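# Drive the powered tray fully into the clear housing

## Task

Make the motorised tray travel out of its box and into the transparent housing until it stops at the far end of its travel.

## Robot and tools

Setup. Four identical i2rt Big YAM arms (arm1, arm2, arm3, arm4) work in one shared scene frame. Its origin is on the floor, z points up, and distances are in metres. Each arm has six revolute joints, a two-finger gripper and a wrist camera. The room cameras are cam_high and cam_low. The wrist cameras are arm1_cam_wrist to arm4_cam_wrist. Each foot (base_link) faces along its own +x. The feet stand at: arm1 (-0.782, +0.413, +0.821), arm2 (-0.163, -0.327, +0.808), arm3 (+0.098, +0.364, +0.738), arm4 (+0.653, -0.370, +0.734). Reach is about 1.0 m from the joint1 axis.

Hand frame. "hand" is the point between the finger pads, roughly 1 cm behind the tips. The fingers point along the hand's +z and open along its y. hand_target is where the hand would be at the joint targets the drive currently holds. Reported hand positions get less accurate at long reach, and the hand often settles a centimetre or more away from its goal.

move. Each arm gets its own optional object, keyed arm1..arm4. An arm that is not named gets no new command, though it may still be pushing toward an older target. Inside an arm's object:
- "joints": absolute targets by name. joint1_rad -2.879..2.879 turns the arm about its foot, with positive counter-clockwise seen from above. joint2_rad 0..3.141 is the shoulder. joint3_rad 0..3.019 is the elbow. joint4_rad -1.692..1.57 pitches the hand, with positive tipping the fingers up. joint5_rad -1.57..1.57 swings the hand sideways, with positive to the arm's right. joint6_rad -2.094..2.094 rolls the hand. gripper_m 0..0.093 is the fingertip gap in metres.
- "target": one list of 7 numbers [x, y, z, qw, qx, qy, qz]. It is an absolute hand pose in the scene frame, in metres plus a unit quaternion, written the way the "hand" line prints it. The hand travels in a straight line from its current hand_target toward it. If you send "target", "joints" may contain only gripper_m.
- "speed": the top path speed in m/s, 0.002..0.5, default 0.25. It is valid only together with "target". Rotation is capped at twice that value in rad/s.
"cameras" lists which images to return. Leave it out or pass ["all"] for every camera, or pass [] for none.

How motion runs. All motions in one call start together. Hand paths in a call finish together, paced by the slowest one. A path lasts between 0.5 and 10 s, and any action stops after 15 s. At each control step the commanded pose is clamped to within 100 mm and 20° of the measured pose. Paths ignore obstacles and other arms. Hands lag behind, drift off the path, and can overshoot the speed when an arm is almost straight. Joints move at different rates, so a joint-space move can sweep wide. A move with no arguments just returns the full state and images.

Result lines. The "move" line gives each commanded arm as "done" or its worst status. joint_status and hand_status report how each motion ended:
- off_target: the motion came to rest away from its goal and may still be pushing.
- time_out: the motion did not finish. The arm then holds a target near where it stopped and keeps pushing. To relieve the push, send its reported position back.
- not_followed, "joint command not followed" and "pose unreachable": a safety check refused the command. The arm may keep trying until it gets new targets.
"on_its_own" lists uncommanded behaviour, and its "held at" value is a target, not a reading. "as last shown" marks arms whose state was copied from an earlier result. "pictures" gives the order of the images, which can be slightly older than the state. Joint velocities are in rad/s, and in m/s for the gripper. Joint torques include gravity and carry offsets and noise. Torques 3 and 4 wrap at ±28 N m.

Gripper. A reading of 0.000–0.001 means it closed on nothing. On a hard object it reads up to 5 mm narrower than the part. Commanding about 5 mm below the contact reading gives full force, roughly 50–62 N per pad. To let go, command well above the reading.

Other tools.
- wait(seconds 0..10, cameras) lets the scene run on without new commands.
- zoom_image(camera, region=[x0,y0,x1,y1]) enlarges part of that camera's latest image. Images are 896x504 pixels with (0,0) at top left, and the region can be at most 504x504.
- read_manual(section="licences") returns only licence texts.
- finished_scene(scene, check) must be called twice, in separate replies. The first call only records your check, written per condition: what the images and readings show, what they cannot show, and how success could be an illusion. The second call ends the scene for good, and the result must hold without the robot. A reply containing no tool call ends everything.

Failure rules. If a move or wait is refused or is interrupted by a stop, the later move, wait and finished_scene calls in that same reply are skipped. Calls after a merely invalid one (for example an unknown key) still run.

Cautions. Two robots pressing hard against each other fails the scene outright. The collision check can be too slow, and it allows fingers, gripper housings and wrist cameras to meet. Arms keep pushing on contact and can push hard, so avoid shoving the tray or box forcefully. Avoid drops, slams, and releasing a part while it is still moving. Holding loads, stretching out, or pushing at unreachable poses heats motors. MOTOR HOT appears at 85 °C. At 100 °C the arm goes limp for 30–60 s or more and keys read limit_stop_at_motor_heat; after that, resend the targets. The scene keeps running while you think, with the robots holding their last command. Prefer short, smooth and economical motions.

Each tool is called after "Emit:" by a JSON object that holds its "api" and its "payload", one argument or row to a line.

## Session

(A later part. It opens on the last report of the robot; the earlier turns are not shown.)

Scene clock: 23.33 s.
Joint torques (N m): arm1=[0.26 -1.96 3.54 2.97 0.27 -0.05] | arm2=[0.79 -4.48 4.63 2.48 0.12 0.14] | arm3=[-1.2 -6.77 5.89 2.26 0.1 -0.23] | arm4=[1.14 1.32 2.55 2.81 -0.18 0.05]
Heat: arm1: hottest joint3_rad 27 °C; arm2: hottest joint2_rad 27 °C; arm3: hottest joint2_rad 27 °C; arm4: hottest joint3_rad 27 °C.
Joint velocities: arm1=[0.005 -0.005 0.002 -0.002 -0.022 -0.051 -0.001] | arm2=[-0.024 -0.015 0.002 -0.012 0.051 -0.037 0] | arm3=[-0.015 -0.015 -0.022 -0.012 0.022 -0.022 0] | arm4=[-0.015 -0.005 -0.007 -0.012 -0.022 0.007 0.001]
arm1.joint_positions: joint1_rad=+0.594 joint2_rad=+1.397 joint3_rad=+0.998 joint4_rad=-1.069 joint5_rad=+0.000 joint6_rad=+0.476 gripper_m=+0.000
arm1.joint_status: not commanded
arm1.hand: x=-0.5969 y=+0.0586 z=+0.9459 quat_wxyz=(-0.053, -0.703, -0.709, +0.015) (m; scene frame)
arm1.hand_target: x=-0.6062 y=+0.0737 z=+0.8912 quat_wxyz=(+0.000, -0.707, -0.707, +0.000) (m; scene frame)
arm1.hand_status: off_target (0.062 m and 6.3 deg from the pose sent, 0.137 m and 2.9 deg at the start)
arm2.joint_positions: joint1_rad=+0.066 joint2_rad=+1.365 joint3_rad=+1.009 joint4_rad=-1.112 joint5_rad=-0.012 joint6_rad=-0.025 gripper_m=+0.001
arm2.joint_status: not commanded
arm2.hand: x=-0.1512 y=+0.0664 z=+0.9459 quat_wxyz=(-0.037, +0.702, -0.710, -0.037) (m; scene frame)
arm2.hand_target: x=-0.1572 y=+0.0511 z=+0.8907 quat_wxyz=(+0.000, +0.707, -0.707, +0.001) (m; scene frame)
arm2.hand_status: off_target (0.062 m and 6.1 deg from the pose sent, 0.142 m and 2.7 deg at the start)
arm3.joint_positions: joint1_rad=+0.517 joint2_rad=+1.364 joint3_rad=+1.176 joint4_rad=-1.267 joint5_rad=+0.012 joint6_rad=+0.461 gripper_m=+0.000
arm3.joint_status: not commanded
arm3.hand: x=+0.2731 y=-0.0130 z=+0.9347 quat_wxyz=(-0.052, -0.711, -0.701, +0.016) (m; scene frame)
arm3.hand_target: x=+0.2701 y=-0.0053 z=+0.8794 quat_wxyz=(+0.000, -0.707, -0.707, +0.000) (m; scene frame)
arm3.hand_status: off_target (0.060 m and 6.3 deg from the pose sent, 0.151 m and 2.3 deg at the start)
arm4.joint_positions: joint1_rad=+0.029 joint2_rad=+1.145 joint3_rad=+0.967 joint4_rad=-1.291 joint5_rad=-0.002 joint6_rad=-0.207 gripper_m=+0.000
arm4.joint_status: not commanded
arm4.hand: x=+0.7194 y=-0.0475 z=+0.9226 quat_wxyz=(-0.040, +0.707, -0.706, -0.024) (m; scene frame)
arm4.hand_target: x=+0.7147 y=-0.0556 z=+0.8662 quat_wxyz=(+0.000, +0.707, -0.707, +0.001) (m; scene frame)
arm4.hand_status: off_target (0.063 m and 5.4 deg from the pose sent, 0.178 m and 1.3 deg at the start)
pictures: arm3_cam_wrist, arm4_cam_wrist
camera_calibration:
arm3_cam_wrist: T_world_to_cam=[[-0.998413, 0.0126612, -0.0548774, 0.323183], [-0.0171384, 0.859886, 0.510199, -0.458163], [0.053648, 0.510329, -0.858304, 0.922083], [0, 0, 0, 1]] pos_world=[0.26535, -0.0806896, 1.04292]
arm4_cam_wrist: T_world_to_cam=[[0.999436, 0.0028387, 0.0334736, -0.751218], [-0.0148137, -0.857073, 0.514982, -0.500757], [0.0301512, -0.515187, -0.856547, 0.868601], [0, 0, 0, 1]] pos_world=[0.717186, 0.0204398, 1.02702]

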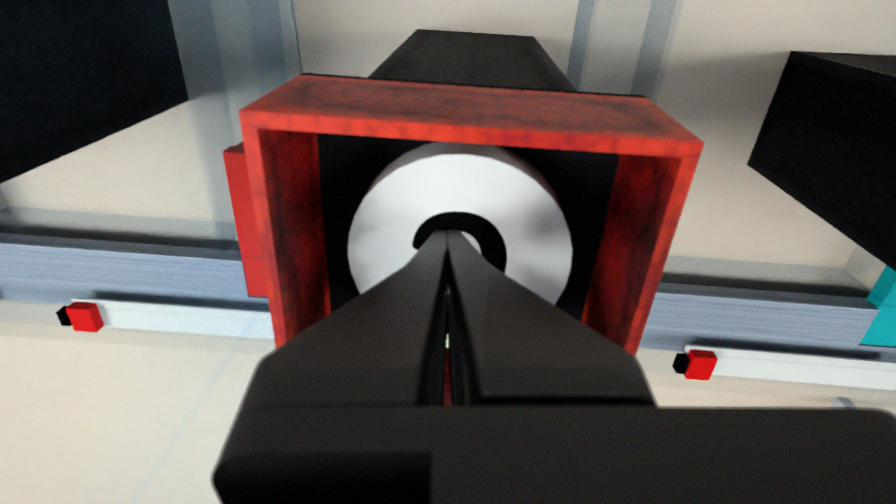

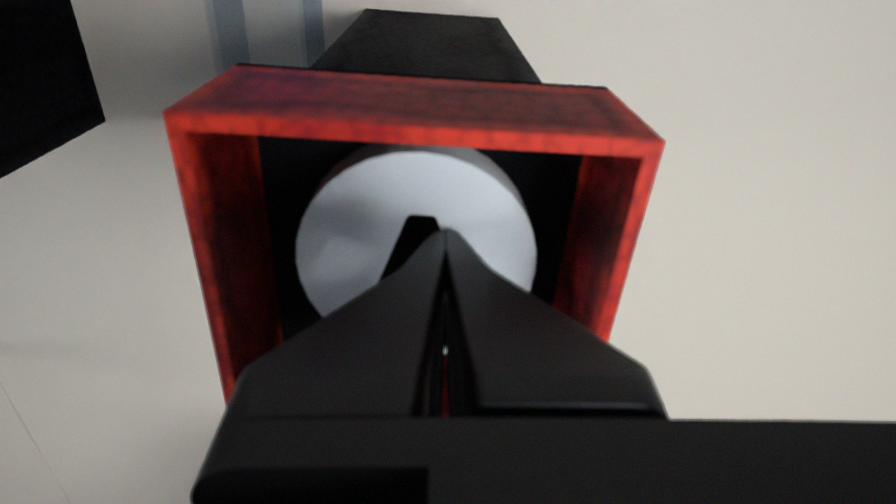

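Emit:
{"api": "wait", "payload": {
  "seconds": 4,
  "cameras": ["cam_high", "cam_low"]
}}

Emit:
{"api": "zoom_image", "payload": {
  "camera": "cam_high",
  "region": [500, 160, 660, 270]
}}

Emit:
{"api": "zoom_image", "payload": {
  "camera": "cam_high",
  "region": [670, 200, 770, 290]
}}

Emit:
{"api": "zoom_image", "payload": {
  "camera": "cam_high",
  "region": [340, 150, 460, 250]
}}

Emit:
{"api": "zoom_image", "payload": {
  "camera": "cam_low",
  "region": [290, 180, 490, 300]
}}

Scene clock: 28.07 s.
Joint torques (N m): arm1=[0.21 -2.02 3.52 3.04 0.27 -0.06] | arm2=[0.5 -4.66 4.64 2.48 0.11 0.18] | arm3=[-1.14 -7 5.89 2.29 0.1 -0.23] | arm4=[1.14 1.32 2.56 2.8 -0.17 0.05]
Heat: arm1: hottest joint3_rad 27 °C; arm2: hottest joint2_rad 27 °C; arm3: hottest joint2_rad 27 °C; arm4: hottest joint3_rad 27 °C.
Joint velocities: arm1=[-0.005 -0.005 -0.007 0.017 -0.051 -0.066 0] | arm2=[0.015 -0.015 0.017 -0.002 -0.037 0.022 -0.001] | arm3=[-0.015 -0.005 -0.012 0.002 0.022 -0.066 0] | arm4=[-0.005 -0.015 -0.007 -0.007 -0.022 -0.037 0]
arm1.joint_positions: joint1_rad=+0.594 joint2_rad=+1.397 joint3_rad=+0.998 joint4_rad=-1.069 joint5_rad=+0.000 joint6_rad=+0.476 gripper_m=+0.000
arm1.joint_status: not commanded
arm1.hand: x=-0.5969 y=+0.0586 z=+0.9459 quat_wxyz=(-0.053, -0.703, -0.709, +0.015) (m; scene frame)
arm1.hand_target: x=-0.6062 y=+0.0737 z=+0.8912 quat_wxyz=(+0.000, -0.707, -0.707, +0.000) (m; scene frame)
arm1.hand_status: off_target (0.062 m and 6.3 deg from the pose sent, 0.137 m and 2.9 deg at the start)
arm2.joint_positions: joint1_rad=+0.066 joint2_rad=+1.365 joint3_rad=+1.009 joint4_rad=-1.112 joint5_rad=-0.012 joint6_rad=-0.025 gripper_m=+0.001
arm2.joint_status: not commanded
arm2.hand: x=-0.1512 y=+0.0664 z=+0.9459 quat_wxyz=(-0.037, +0.702, -0.710, -0.037) (m; scene frame)
arm2.hand_target: x=-0.1572 y=+0.0511 z=+0.8907 quat_wxyz=(+0.000, +0.707, -0.707, +0.001) (m; scene frame)
arm2.hand_status: off_target (0.062 m and 6.1 deg from the pose sent, 0.142 m and 2.7 deg at the start)
arm3.joint_positions: joint1_rad=+0.517 joint2_rad=+1.364 joint3_rad=+1.176 joint4_rad=-1.267 joint5_rad=+0.012 joint6_rad=+0.461 gripper_m=+0.000
arm3.joint_status: not commanded
arm3.hand: x=+0.2731 y=-0.0130 z=+0.9347 quat_wxyz=(-0.052, -0.711, -0.701, +0.016) (m; scene frame)
arm3.hand_target: x=+0.2701 y=-0.0053 z=+0.8794 quat_wxyz=(+0.000, -0.707, -0.707, +0.000) (m; scene frame)
arm3.hand_status: off_target (0.060 m and 6.3 deg from the pose sent, 0.151 m and 2.3 deg at the start)
arm4.joint_positions: joint1_rad=+0.029 joint2_rad=+1.145 joint3_rad=+0.967 joint4_rad=-1.291 joint5_rad=-0.002 joint6_rad=-0.207 gripper_m=+0.000
arm4.joint_status: not commanded
arm4.hand: x=+0.7194 y=-0.0475 z=+0.9226 quat_wxyz=(-0.040, +0.707, -0.706, -0.024) (m; scene frame)
arm4.hand_target: x=+0.7147 y=-0.0556 z=+0.8662 quat_wxyz=(+0.000, +0.707, -0.707, +0.001) (m; scene frame)
arm4.hand_status: off_target (0.063 m and 5.4 deg from the pose sent, 0.178 m and 1.3 deg at the start)
wait: 4.00 s; at rest from the start
pictures: cam_high, cam_low

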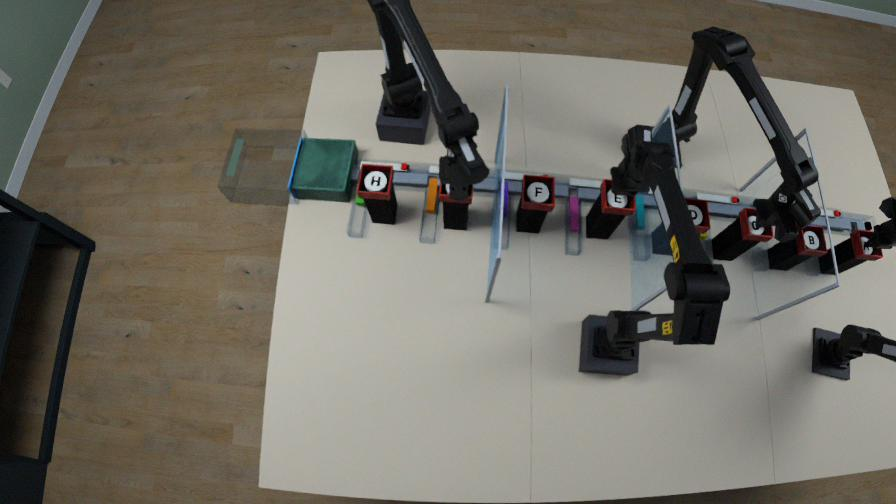

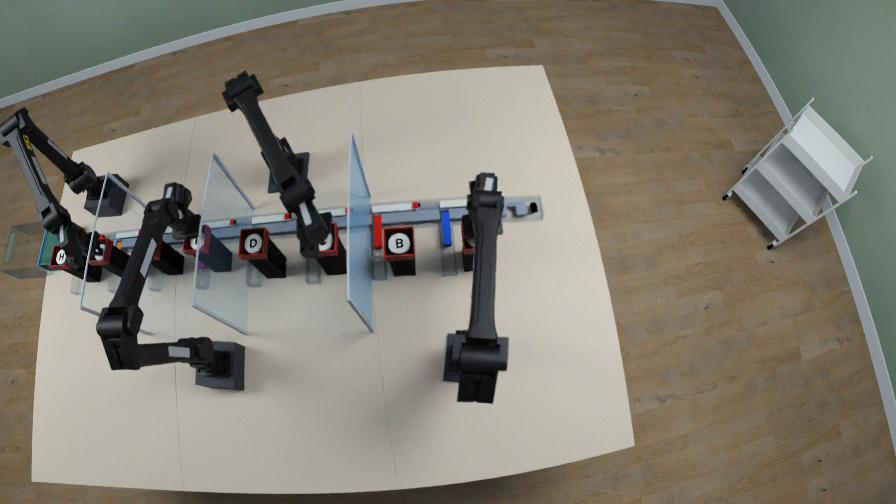

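Scaled by 3.150 from the camera's 896x504 image, which has a finer 1280x720 frame.

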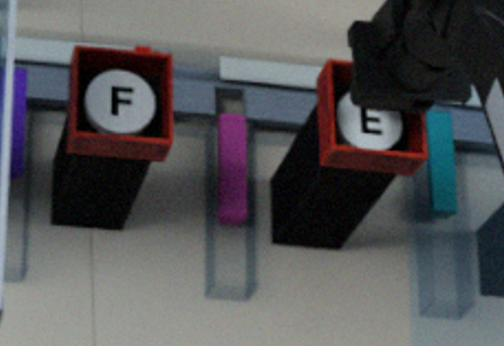

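Scaled by 5.040 from the camera's 896x504 image, which has a finer 1280x720 frame.

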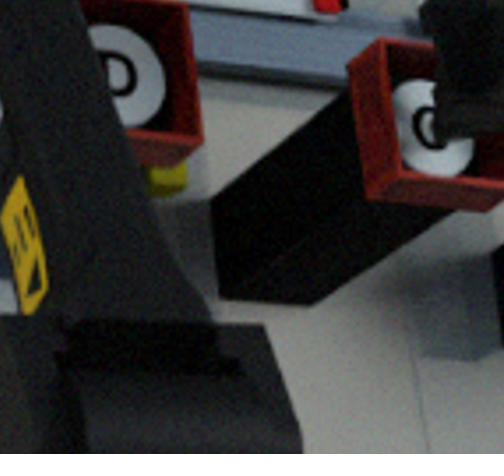

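Scaled by 4.200 from the camera's 896x504 image, which has a finer 1280x720 frame.

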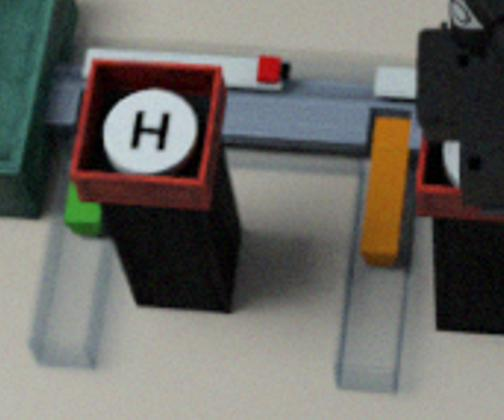

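Scaled by 2.520 from the camera's 896x504 image, which has a finer 1280x720 frame.

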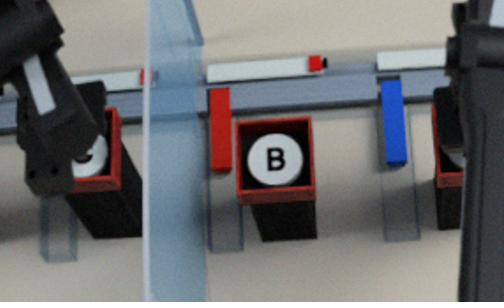

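Emit:
{"api": "wait", "payload": {
  "seconds": 5,
  "cameras": ["cam_high", "cam_low"]
}}

Emit:
{"api": "zoom_image", "payload": {
  "camera": "cam_high",
  "region": [670, 200, 770, 290]
}}

Emit:
{"api": "zoom_image", "payload": {
  "camera": "cam_low",
  "region": [270, 190, 390, 300]
}}

Emit:
{"api": "zoom_image", "payload": {
  "camera": "cam_high",
  "region": [500, 160, 660, 270]
}}

Scene clock: 33.87 s.
Joint torques (N m): arm1=[0.32 -1.96 3.52 3 0.27 -0.04] | arm2=[0.91 -4.19 4.64 2.62 0.15 0.15] | arm3=[-1.26 -6.95 5.9 2.26 0.1 -0.22] | arm4=[1.08 1.32 2.55 2.81 -0.17 0.05]
Heat: arm1: hottest joint3_rad 27 °C; arm2: hottest joint2_rad 27 °C; arm3: hottest joint2_rad 27 °C; arm4: hottest joint3_rad 27 °C.
Joint velocities: arm1=[-0.015 -0.005 -0.017 0.007 0.007 -0.051 0] | arm2=[-0.015 0.005 0.012 -0.002 0.007 -0.007 0] | arm3=[-0.015 -0.005 -0.022 -0.002 0.007 -0.022 0.001] | arm4=[-0.005 -0.005 -0.017 0.002 0.095 0.007 0]
arm1.joint_positions: joint1_rad=+0.594 joint2_rad=+1.397 joint3_rad=+0.998 joint4_rad=-1.069 joint5_rad=+0.000 joint6_rad=+0.476 gripper_m=+0.000
arm1.joint_status: not commanded
arm1.hand: x=-0.5969 y=+0.0586 z=+0.9459 quat_wxyz=(-0.053, -0.703, -0.709, +0.015) (m; scene frame)
arm1.hand_target: x=-0.6062 y=+0.0737 z=+0.8912 quat_wxyz=(+0.000, -0.707, -0.707, +0.000) (m; scene frame)
arm1.hand_status: off_target (0.062 m and 6.3 deg from the pose sent, 0.137 m and 2.9 deg at the start)
arm2.joint_positions: joint1_rad=+0.066 joint2_rad=+1.365 joint3_rad=+1.009 joint4_rad=-1.112 joint5_rad=-0.012 joint6_rad=-0.025 gripper_m=+0.001
arm2.joint_status: not commanded
arm2.hand: x=-0.1512 y=+0.0664 z=+0.9459 quat_wxyz=(-0.037, +0.702, -0.710, -0.037) (m; scene frame)
arm2.hand_target: x=-0.1572 y=+0.0511 z=+0.8907 quat_wxyz=(+0.000, +0.707, -0.707, +0.001) (m; scene frame)
arm2.hand_status: off_target (0.062 m and 6.1 deg from the pose sent, 0.142 m and 2.7 deg at the start)
arm3.joint_positions: joint1_rad=+0.517 joint2_rad=+1.364 joint3_rad=+1.176 joint4_rad=-1.267 joint5_rad=+0.012 joint6_rad=+0.461 gripper_m=+0.000
arm3.joint_status: not commanded
arm3.hand: x=+0.2731 y=-0.0130 z=+0.9347 quat_wxyz=(-0.052, -0.711, -0.701, +0.016) (m; scene frame)
arm3.hand_target: x=+0.2701 y=-0.0053 z=+0.8794 quat_wxyz=(+0.000, -0.707, -0.707, +0.000) (m; scene frame)
arm3.hand_status: off_target (0.060 m and 6.3 deg from the pose sent, 0.151 m and 2.3 deg at the start)
arm4.joint_positions: joint1_rad=+0.029 joint2_rad=+1.145 joint3_rad=+0.967 joint4_rad=-1.291 joint5_rad=-0.002 joint6_rad=-0.207 gripper_m=+0.000
arm4.joint_status: not commanded
arm4.hand: x=+0.7194 y=-0.0475 z=+0.9226 quat_wxyz=(-0.040, +0.707, -0.706, -0.024) (m; scene frame)
arm4.hand_target: x=+0.7147 y=-0.0556 z=+0.8662 quat_wxyz=(+0.000, +0.707, -0.707, +0.001) (m; scene frame)
arm4.hand_status: off_target (0.063 m and 5.4 deg from the pose sent, 0.178 m and 1.3 deg at the start)
wait: 5.00 s; at rest from the start
pictures: cam_high, cam_low

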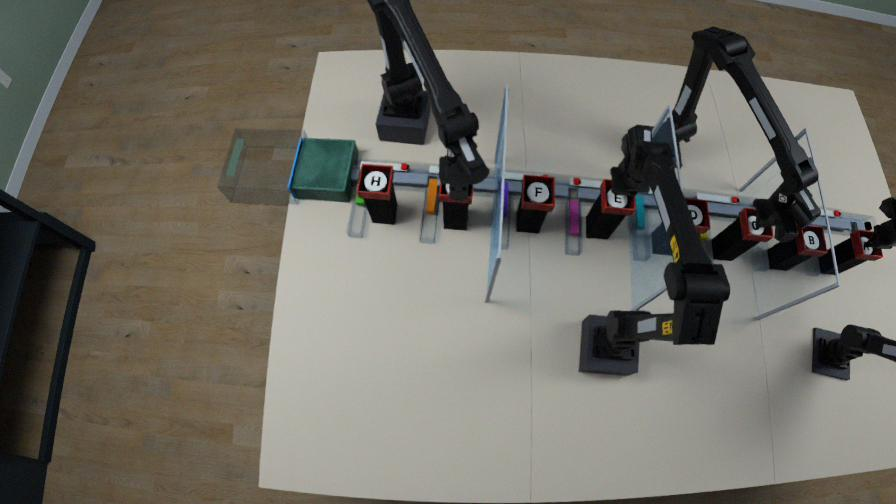

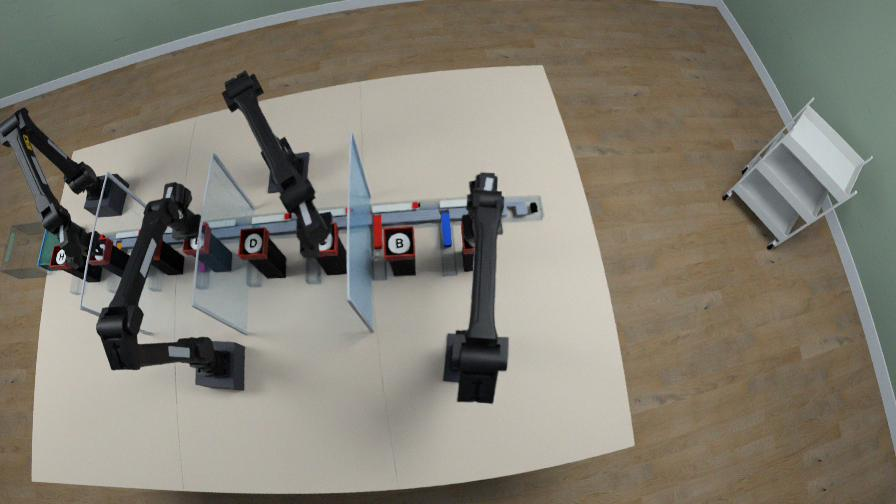

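Scaled by 5.040 from the camera's 896x504 image, which has a finer 1280x720 frame.

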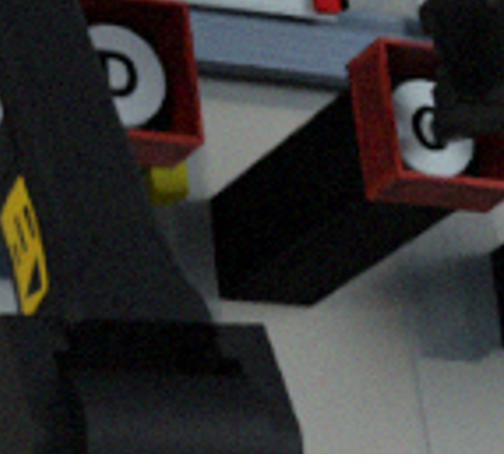

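Scaled by 4.200 from the camera's 896x504 image, which has a finer 1280x720 frame.

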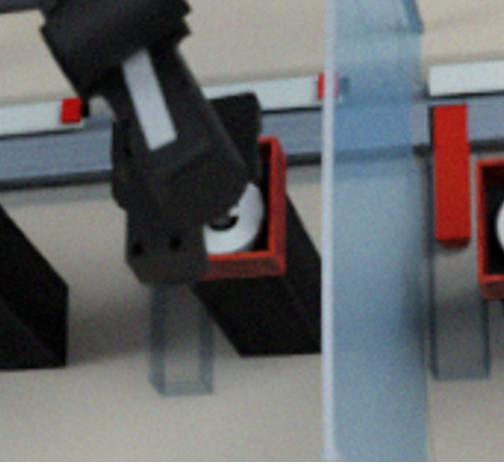

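Scaled by 3.150 from the camera's 896x504 image, which has a finer 1280x720 frame.

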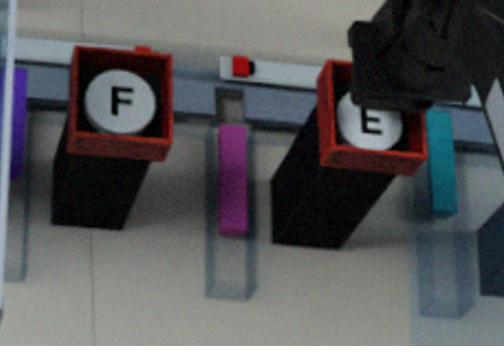

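Emit:
{"api": "move", "payload": {
  "arm2": {"target": [-0.165, 0.066, 1.03, 0, -0.7071, 0.7071, 0], "speed": 0.3},
  "cameras": []
}}

Emit:
{"api": "move", "payload": {
  "arm2": {"target": [-0.379, 0.068, 1.03, 0, -0.7071, 0.7071, 0], "speed": 0.35},
  "cameras": []
}}

Emit:
{"api": "move", "payload": {
  "arm2": {"target": [-0.379, 0.068, 0.870, 0, -0.7071, 0.7071, 0], "speed": 0.15},
  "cameras": ["cam_high", "cam_low"]
}}

Emit:
{"api": "zoom_image", "payload": {
  "camera": "cam_high",
  "region": [440, 150, 640, 270]
}}

Emit:
{"api": "zoom_image", "payload": {
  "camera": "cam_high",
  "region": [670, 200, 770, 290]
}}

Scene clock: 36.37 s.
Joint torques (N m): arm1=[0.32 -1.96 3.54 3 0.27 -0.04] | arm2=[0.79 -11.93 13.79 -0.29 0.02 0.22] | arm3=[-1.26 -6.83 5.9 2.28 0.1 -0.24] | arm4=[1.14 1.32 2.55 2.81 -0.17 0.05]
Heat: arm1: hottest joint3_rad 27 °C; arm2: hottest joint2_rad 27 °C; arm3: hottest joint2_rad 27 °C; arm4: hottest joint3_rad 27 °C.
move: arm2 off_target
Joint velocities: arm1=[-0.024 0.005 -0.017 -0.002 -0.037 -0.037 0] | arm2=[-0.005 -0.005 0.002 -0.012 0.051 -0.037 0] | arm3=[-0.005 -0.005 -0.002 -0.002 0.037 -0.022 -0.001] | arm4=[-0.015 -0.005 -0.007 0.002 0.051 -0.037 0.001]
arm1.joint_positions: joint1_rad=+0.594 joint2_rad=+1.397 joint3_rad=+0.998 joint4_rad=-1.069 joint5_rad=+0.000 joint6_rad=+0.476 gripper_m=+0.000
arm1.joint_status: not commanded
arm1.hand: x=-0.5969 y=+0.0586 z=+0.9459 quat_wxyz=(-0.053, -0.703, -0.709, +0.015) (m; scene frame)
arm1.hand_target: x=-0.6062 y=+0.0737 z=+0.8912 quat_wxyz=(+0.000, -0.707, -0.707, +0.000) (m; scene frame)
arm1.hand_status: not commanded
arm2.joint_positions: joint1_rad=+0.082 joint2_rad=+1.364 joint3_rad=+1.209 joint4_rad=-1.434 joint5_rad=-0.011 joint6_rad=-0.014 gripper_m=+0.001
arm2.joint_status: not commanded
arm2.hand: x=-0.1583 y=+0.0556 z=+1.0188 quat_wxyz=(+0.006, +0.704, -0.710, +0.005) (m; scene frame)
arm2.hand_target: x=-0.1649 y=+0.0664 z=+1.0301 quat_wxyz=(+0.000, +0.707, -0.707, +0.000) (m; scene frame)
arm2.hand_status: off_target (0.017 m and 1.0 deg from the pose sent, 0.085 m and 6.1 deg at the start)
arm3.joint_positions: joint1_rad=+0.517 joint2_rad=+1.364 joint3_rad=+1.176 joint4_rad=-1.267 joint5_rad=+0.012 joint6_rad=+0.461 gripper_m=+0.000
arm3.joint_status: not commanded
arm3.hand: x=+0.2731 y=-0.0130 z=+0.9347 quat_wxyz=(-0.052, -0.711, -0.701, +0.016) (m; scene frame)
arm3.hand_target: x=+0.2701 y=-0.0053 z=+0.8794 quat_wxyz=(+0.000, -0.707, -0.707, +0.000) (m; scene frame)
arm3.hand_status: not commanded
arm4.joint_positions: joint1_rad=+0.029 joint2_rad=+1.145 joint3_rad=+0.967 joint4_rad=-1.291 joint5_rad=-0.002 joint6_rad=-0.207 gripper_m=+0.000
arm4.joint_status: not commanded
arm4.hand: x=+0.7194 y=-0.0475 z=+0.9226 quat_wxyz=(-0.040, +0.707, -0.706, -0.024) (m; scene frame)
arm4.hand_target: x=+0.7147 y=-0.0556 z=+0.8662 quat_wxyz=(+0.000, +0.707, -0.707, +0.001) (m; scene frame)
arm4.hand_status: not commanded
pictures: none
No camera images: "cameras" was empty.

Scene clock: 38.07 s.
Joint torques (N m): arm1=[0.38 -2.02 3.51 3 0.28 -0.04] | arm2=[-0.32 -13.57 14.22 -0.43 0.18 0.21] | arm3=[-1.14 -6.89 5.89 2.26 0.1 -0.24] | arm4=[1.08 1.32 2.56 2.81 -0.17 0.06]
Heat: arm1: hottest joint3_rad 27 °C; arm2: hottest joint2_rad 27 °C; arm3: hottest joint2_rad 27 °C; arm4: hottest joint2_rad 26 °C.
move: arm2 off_target
Joint velocities: arm1=[0.015 0.005 -0.012 0.012 0.022 -0.022 0] | arm2=[0.015 0.005 -0.012 0.007 0.022 0.022 0] | arm3=[0.015 -0.005 -0.007 -0.002 -0.022 -0.007 -0.001] | arm4=[-0.005 -0.015 -0.002 -0.002 0.007 0.066 -0.001]
arm1, arm3, arm4: as last shown
arm2.joint_positions: joint1_rad=+0.589 joint2_rad=+1.497 joint3_rad=+1.362 joint4_rad=-1.441 joint5_rad=-0.006 joint6_rad=+0.481 gripper_m=+0.001
arm2.joint_status: not commanded
arm2.hand: x=-0.3705 y=+0.0599 z=+1.0225 quat_wxyz=(-0.001, +0.709, -0.705, +0.004) (m; scene frame)
arm2.hand_target: x=-0.3785 y=+0.0707 z=+1.0294 quat_wxyz=(-0.004, +0.707, -0.707, +0.000) (m; scene frame)
arm2.hand_status: off_target (0.014 m and 0.6 deg from the pose sent, 0.221 m and 1.0 deg at the start)
pictures: none
No camera images: "cameras" was empty.

Scene clock: 39.83 s.
Joint torques (N m): arm1=[0.32 -1.9 3.59 2.97 0.27 -0.04] | arm2=[0.32 -9.05 5.55 2.25 -0.12 0.22] | arm3=[-1.2 -6.95 5.89 2.25 0.1 -0.24] | arm4=[1.14 1.26 2.55 2.8 -0.17 0.05]
Heat: arm1: hottest joint3_rad 27 °C; arm2: hottest joint2_rad 27 °C; arm3: hottest joint2_rad 27 °C; arm4: hottest joint2_rad 26 °C.
move: arm2 off_target
Joint velocities: arm1=[-0.024 -0.005 -0.002 -0.007 0.022 0.007 -0.001] | arm2=[-0.024 -0.005 -0.012 0.012 0.007 0.007 -0.002] | arm3=[-0.005 -0.005 0.007 -0.002 -0.081 -0.037 0] | arm4=[-0.005 -0.015 -0.002 -0.017 -0.007 0.066 0.001]
arm1, arm3, arm4: as last shown
arm2.joint_positions: joint1_rad=+0.589 joint2_rad=+1.550 joint3_rad=+1.158 joint4_rad=-1.089 joint5_rad=-0.006 joint6_rad=+0.485 gripper_m=+0.001
arm2.joint_status: not commanded
arm2.hand: x=-0.3781 y=+0.0760 z=+0.9258 quat_wxyz=(-0.014, +0.707, -0.706, -0.041) (m; scene frame)
arm2.hand_target: x=-0.3757 y=+0.0629 z=+0.8742 quat_wxyz=(+0.000, +0.707, -0.707, +0.000) (m; scene frame)
arm2.hand_status: off_target (0.056 m and 5.0 deg from the pose sent, 0.153 m and 0.6 deg at the start)
pictures: cam_high, cam_low

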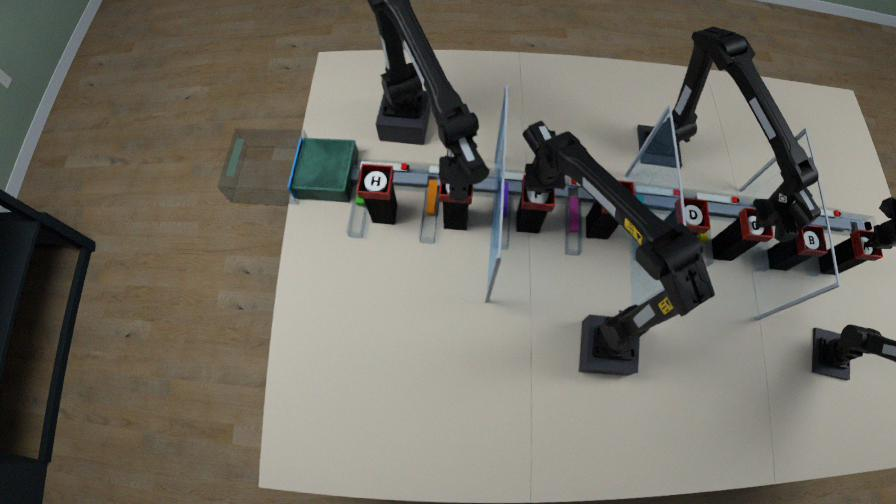

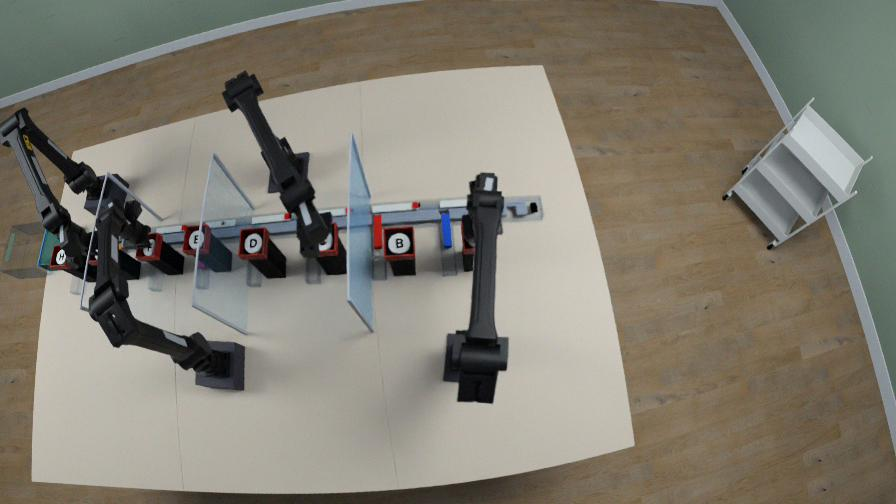

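Scaled by 2.520 from the camera's 896x504 image, which has a finer 1280x720 frame.

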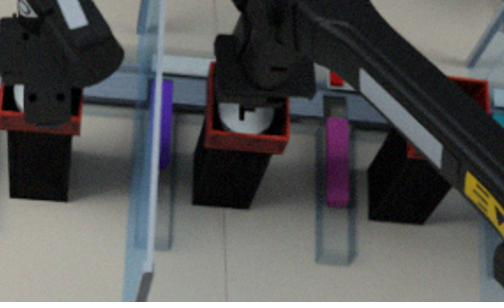

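Scaled by 5.040 from the camera's 896x504 image, which has a finer 1280x720 frame.

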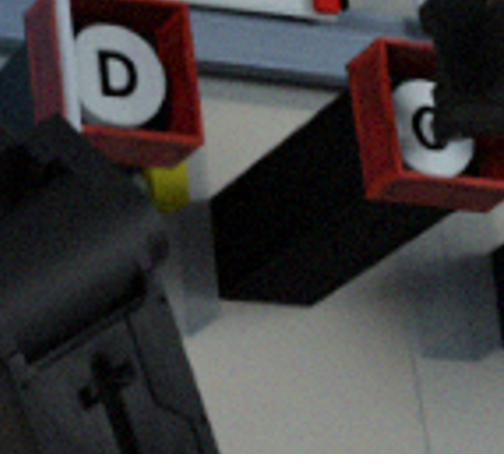

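Emit:
{"api": "wait", "payload": {
  "seconds": 6,
  "cameras": ["cam_high", "cam_low"]
}}

Emit:
{"api": "zoom_image", "payload": {
  "camera": "cam_high",
  "region": [480, 160, 600, 260]
}}

Emit:
{"api": "zoom_image", "payload": {
  "camera": "cam_high",
  "region": [670, 200, 770, 290]
}}

Emit:
{"api": "zoom_image", "payload": {
  "camera": "cam_high",
  "region": [340, 150, 460, 250]
}}

Emit:
{"api": "zoom_image", "payload": {
  "camera": "cam_low",
  "region": [290, 180, 490, 300]
}}

Scene clock: 46.10 s.
Joint torques (N m): arm1=[0.15 -1.9 3.49 2.99 0.28 -0.05] | arm2=[-0.21 -8.47 5.55 2.24 -0.14 0.22] | arm3=[-1.14 -6.83 5.86 2.29 0.1 -0.23] | arm4=[1.14 1.32 2.55 2.81 -0.17 0.05]
Heat: arm1: hottest joint3_rad 27 °C; arm2: hottest joint2_rad 27 °C; arm3: hottest joint2_rad 27 °C; arm4: hottest joint2_rad 26 °C.
Joint velocities: arm1=[0.005 0.005 0.007 0.007 0.022 0.022 0] | arm2=[-0.015 0.005 -0.012 -0.007 0.095 0.051 0] | arm3=[-0.015 -0.015 -0.022 0.002 0.022 0.022 0.001] | arm4=[-0.005 0.005 -0.002 -0.002 -0.081 -0.022 -0.001]
arm1.joint_positions: joint1_rad=+0.594 joint2_rad=+1.397 joint3_rad=+0.998 joint4_rad=-1.069 joint5_rad=+0.000 joint6_rad=+0.476 gripper_m=+0.000
arm1.joint_status: not commanded
arm1.hand: x=-0.5969 y=+0.0586 z=+0.9459 quat_wxyz=(-0.053, -0.703, -0.709, +0.015) (m; scene frame)
arm1.hand_target: x=-0.6062 y=+0.0737 z=+0.8912 quat_wxyz=(+0.000, -0.707, -0.707, +0.000) (m; scene frame)
arm1.hand_status: not commanded
arm2.joint_positions: joint1_rad=+0.589 joint2_rad=+1.550 joint3_rad=+1.158 joint4_rad=-1.089 joint5_rad=-0.006 joint6_rad=+0.486 gripper_m=+0.001
arm2.joint_status: not commanded
arm2.hand: x=-0.3781 y=+0.0760 z=+0.9258 quat_wxyz=(-0.014, +0.707, -0.706, -0.041) (m; scene frame)
arm2.hand_target: x=-0.3757 y=+0.0629 z=+0.8742 quat_wxyz=(+0.000, +0.707, -0.707, +0.000) (m; scene frame)
arm2.hand_status: off_target (0.056 m and 5.0 deg from the pose sent, 0.153 m and 0.6 deg at the start)
arm3.joint_positions: joint1_rad=+0.517 joint2_rad=+1.364 joint3_rad=+1.176 joint4_rad=-1.267 joint5_rad=+0.012 joint6_rad=+0.461 gripper_m=+0.000
arm3.joint_status: not commanded
arm3.hand: x=+0.2731 y=-0.0130 z=+0.9347 quat_wxyz=(-0.052, -0.711, -0.701, +0.016) (m; scene frame)
arm3.hand_target: x=+0.2701 y=-0.0053 z=+0.8794 quat_wxyz=(+0.000, -0.707, -0.707, +0.000) (m; scene frame)
arm3.hand_status: not commanded
arm4.joint_positions: joint1_rad=+0.029 joint2_rad=+1.145 joint3_rad=+0.967 joint4_rad=-1.291 joint5_rad=-0.002 joint6_rad=-0.207 gripper_m=+0.000
arm4.joint_status: not commanded
arm4.hand: x=+0.7194 y=-0.0475 z=+0.9226 quat_wxyz=(-0.040, +0.707, -0.706, -0.024) (m; scene frame)
arm4.hand_target: x=+0.7147 y=-0.0556 z=+0.8662 quat_wxyz=(+0.000, +0.707, -0.707, +0.001) (m; scene frame)
arm4.hand_status: not commanded
wait: 6.00 s; at rest from the start
pictures: cam_high, cam_low

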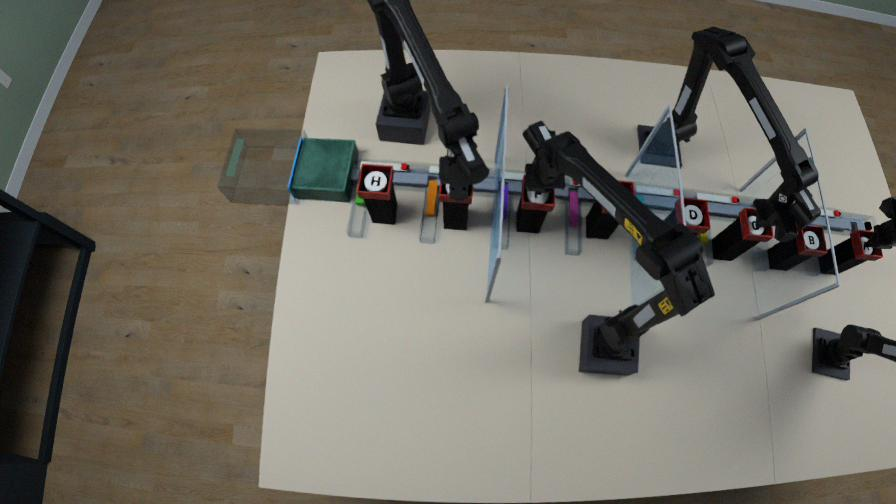

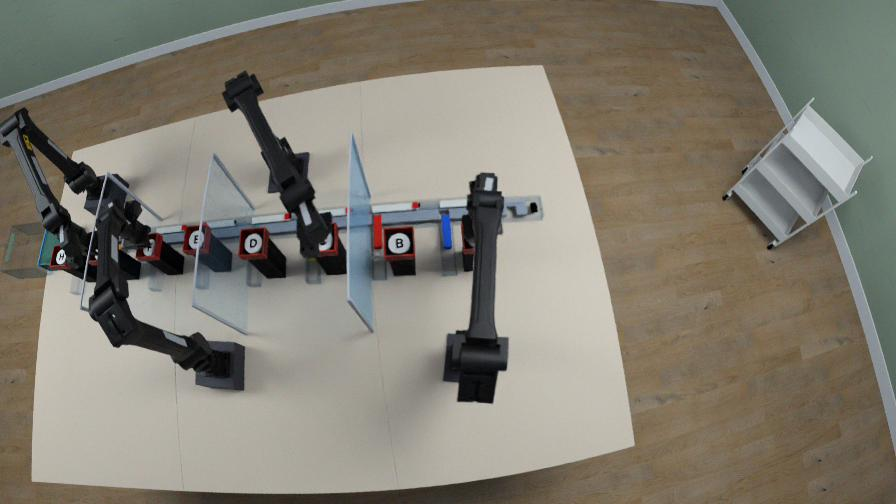

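Scaled by 4.200 from the camera's 896x504 image, which has a finer 1280x720 frame.

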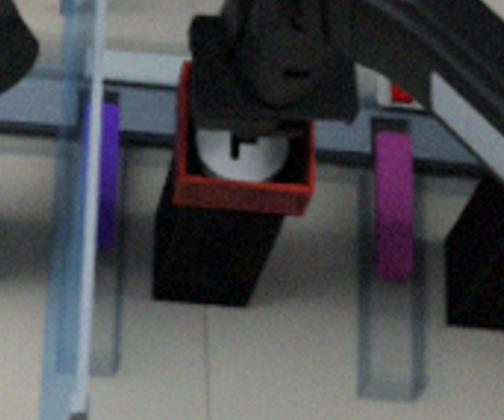

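Scaled by 5.040 from the camera's 896x504 image, which has a finer 1280x720 frame.

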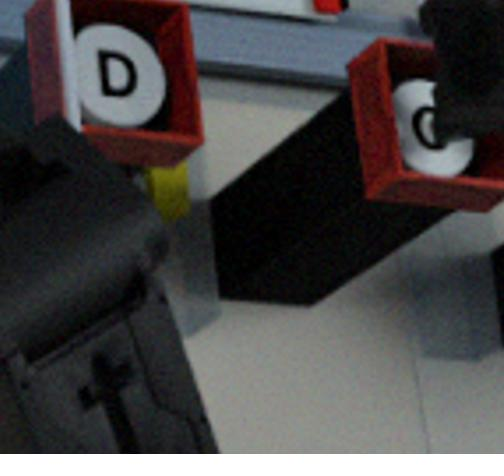

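Scaled by 4.200 from the camera's 896x504 image, which has a finer 1280x720 frame.

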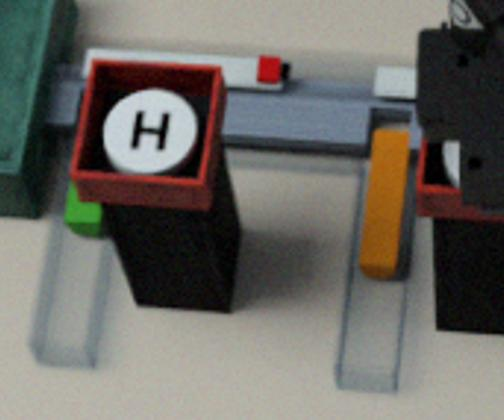

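Scaled by 2.520 from the camera's 896x504 image, which has a finer 1280x720 frame.

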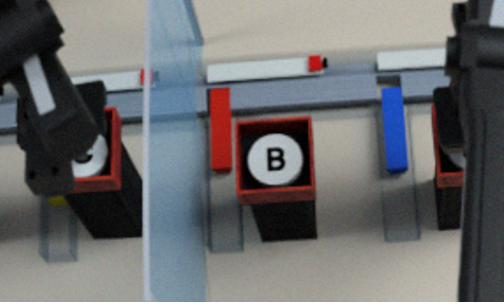

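Emit:
{"api": "wait", "payload": {
  "seconds": 10,
  "cameras": ["cam_high"]
}}

Emit:
{"api": "zoom_image", "payload": {
  "camera": "cam_high",
  "region": [480, 160, 600, 260]
}}

Emit:
{"api": "zoom_image", "payload": {
  "camera": "cam_high",
  "region": [670, 180, 850, 290]
}}

Scene clock: 57.10 s.
Joint torques (N m): arm1=[0.26 -1.96 3.59 3.02 0.27 -0.04] | arm2=[0.15 -8.06 5.48 2.28 -0.13 0.19] | arm3=[-1.2 -6.95 5.86 2.29 0.11 -0.23] | arm4=[1.08 1.32 2.55 2.8 -0.17 0.05]
Heat: arm1: hottest joint3_rad 27 °C; arm2: hottest joint2_rad 27 °C; arm3: hottest joint2_rad 27 °C; arm4: hottest joint2_rad 26 °C.
Joint velocities: arm1=[0.015 -0.005 -0.002 -0.002 -0.007 0.037 -0.001] | arm2=[-0.015 0.005 -0.002 -0.022 -0.066 -0.066 0] | arm3=[0.015 0.005 0.007 -0.012 0.081 -0.051 0] | arm4=[-0.015 -0.005 -0.002 -0.002 0.022 -0.007 -0.001]
arm1.joint_positions: joint1_rad=+0.594 joint2_rad=+1.397 joint3_rad=+0.998 joint4_rad=-1.069 joint5_rad=+0.000 joint6_rad=+0.476 gripper_m=+0.000
arm1.joint_status: not commanded
arm1.hand: x=-0.5969 y=+0.0586 z=+0.9459 quat_wxyz=(-0.053, -0.703, -0.709, +0.015) (m; scene frame)
arm1.hand_target: x=-0.6062 y=+0.0737 z=+0.8912 quat_wxyz=(+0.000, -0.707, -0.707, +0.000) (m; scene frame)
arm1.hand_status: not commanded
arm2.joint_positions: joint1_rad=+0.589 joint2_rad=+1.550 joint3_rad=+1.158 joint4_rad=-1.089 joint5_rad=-0.006 joint6_rad=+0.486 gripper_m=+0.001
arm2.joint_status: not commanded
arm2.hand: x=-0.3781 y=+0.0760 z=+0.9258 quat_wxyz=(-0.014, +0.707, -0.706, -0.041) (m; scene frame)
arm2.hand_target: x=-0.3757 y=+0.0629 z=+0.8742 quat_wxyz=(+0.000, +0.707, -0.707, +0.000) (m; scene frame)
arm2.hand_status: off_target (0.056 m and 5.0 deg from the pose sent, 0.153 m and 0.6 deg at the start)
arm3.joint_positions: joint1_rad=+0.517 joint2_rad=+1.364 joint3_rad=+1.176 joint4_rad=-1.267 joint5_rad=+0.012 joint6_rad=+0.461 gripper_m=+0.000
arm3.joint_status: not commanded
arm3.hand: x=+0.2731 y=-0.0130 z=+0.9347 quat_wxyz=(-0.052, -0.711, -0.701, +0.016) (m; scene frame)
arm3.hand_target: x=+0.2701 y=-0.0053 z=+0.8794 quat_wxyz=(+0.000, -0.707, -0.707, +0.000) (m; scene frame)
arm3.hand_status: not commanded
arm4.joint_positions: joint1_rad=+0.029 joint2_rad=+1.145 joint3_rad=+0.967 joint4_rad=-1.291 joint5_rad=-0.002 joint6_rad=-0.207 gripper_m=+0.000
arm4.joint_status: not commanded
arm4.hand: x=+0.7194 y=-0.0475 z=+0.9226 quat_wxyz=(-0.040, +0.707, -0.706, -0.024) (m; scene frame)
arm4.hand_target: x=+0.7147 y=-0.0556 z=+0.8662 quat_wxyz=(+0.000, +0.707, -0.707, +0.001) (m; scene frame)
arm4.hand_status: not commanded
wait: 10.00 s; at rest from the start
pictures: cam_high

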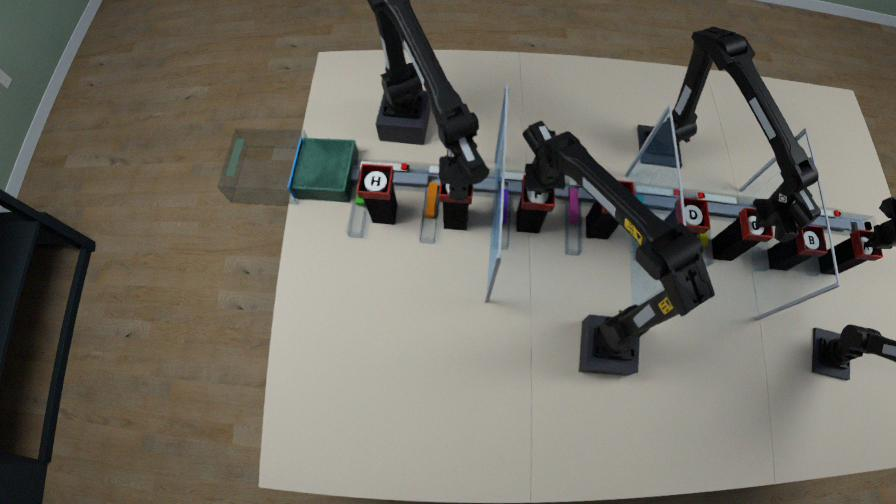

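Scaled by 4.200 from the camera's 896x504 image, which has a finer 1280x720 frame.

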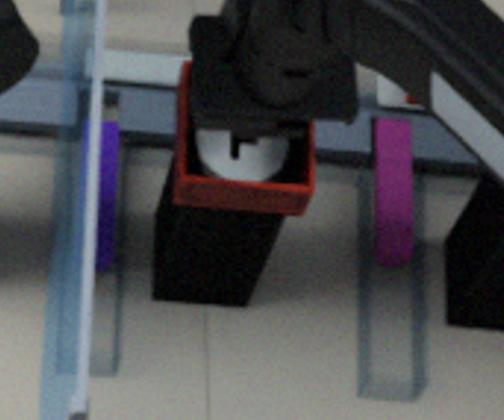

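Scaled by 2.800 from the camera's 896x504 image, which has a finer 1280x720 frame.

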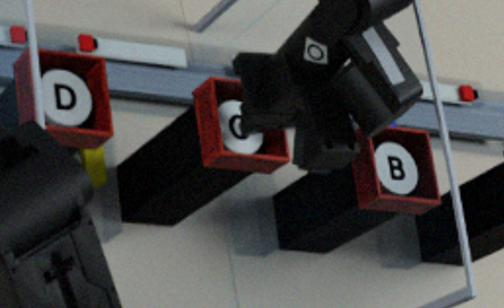

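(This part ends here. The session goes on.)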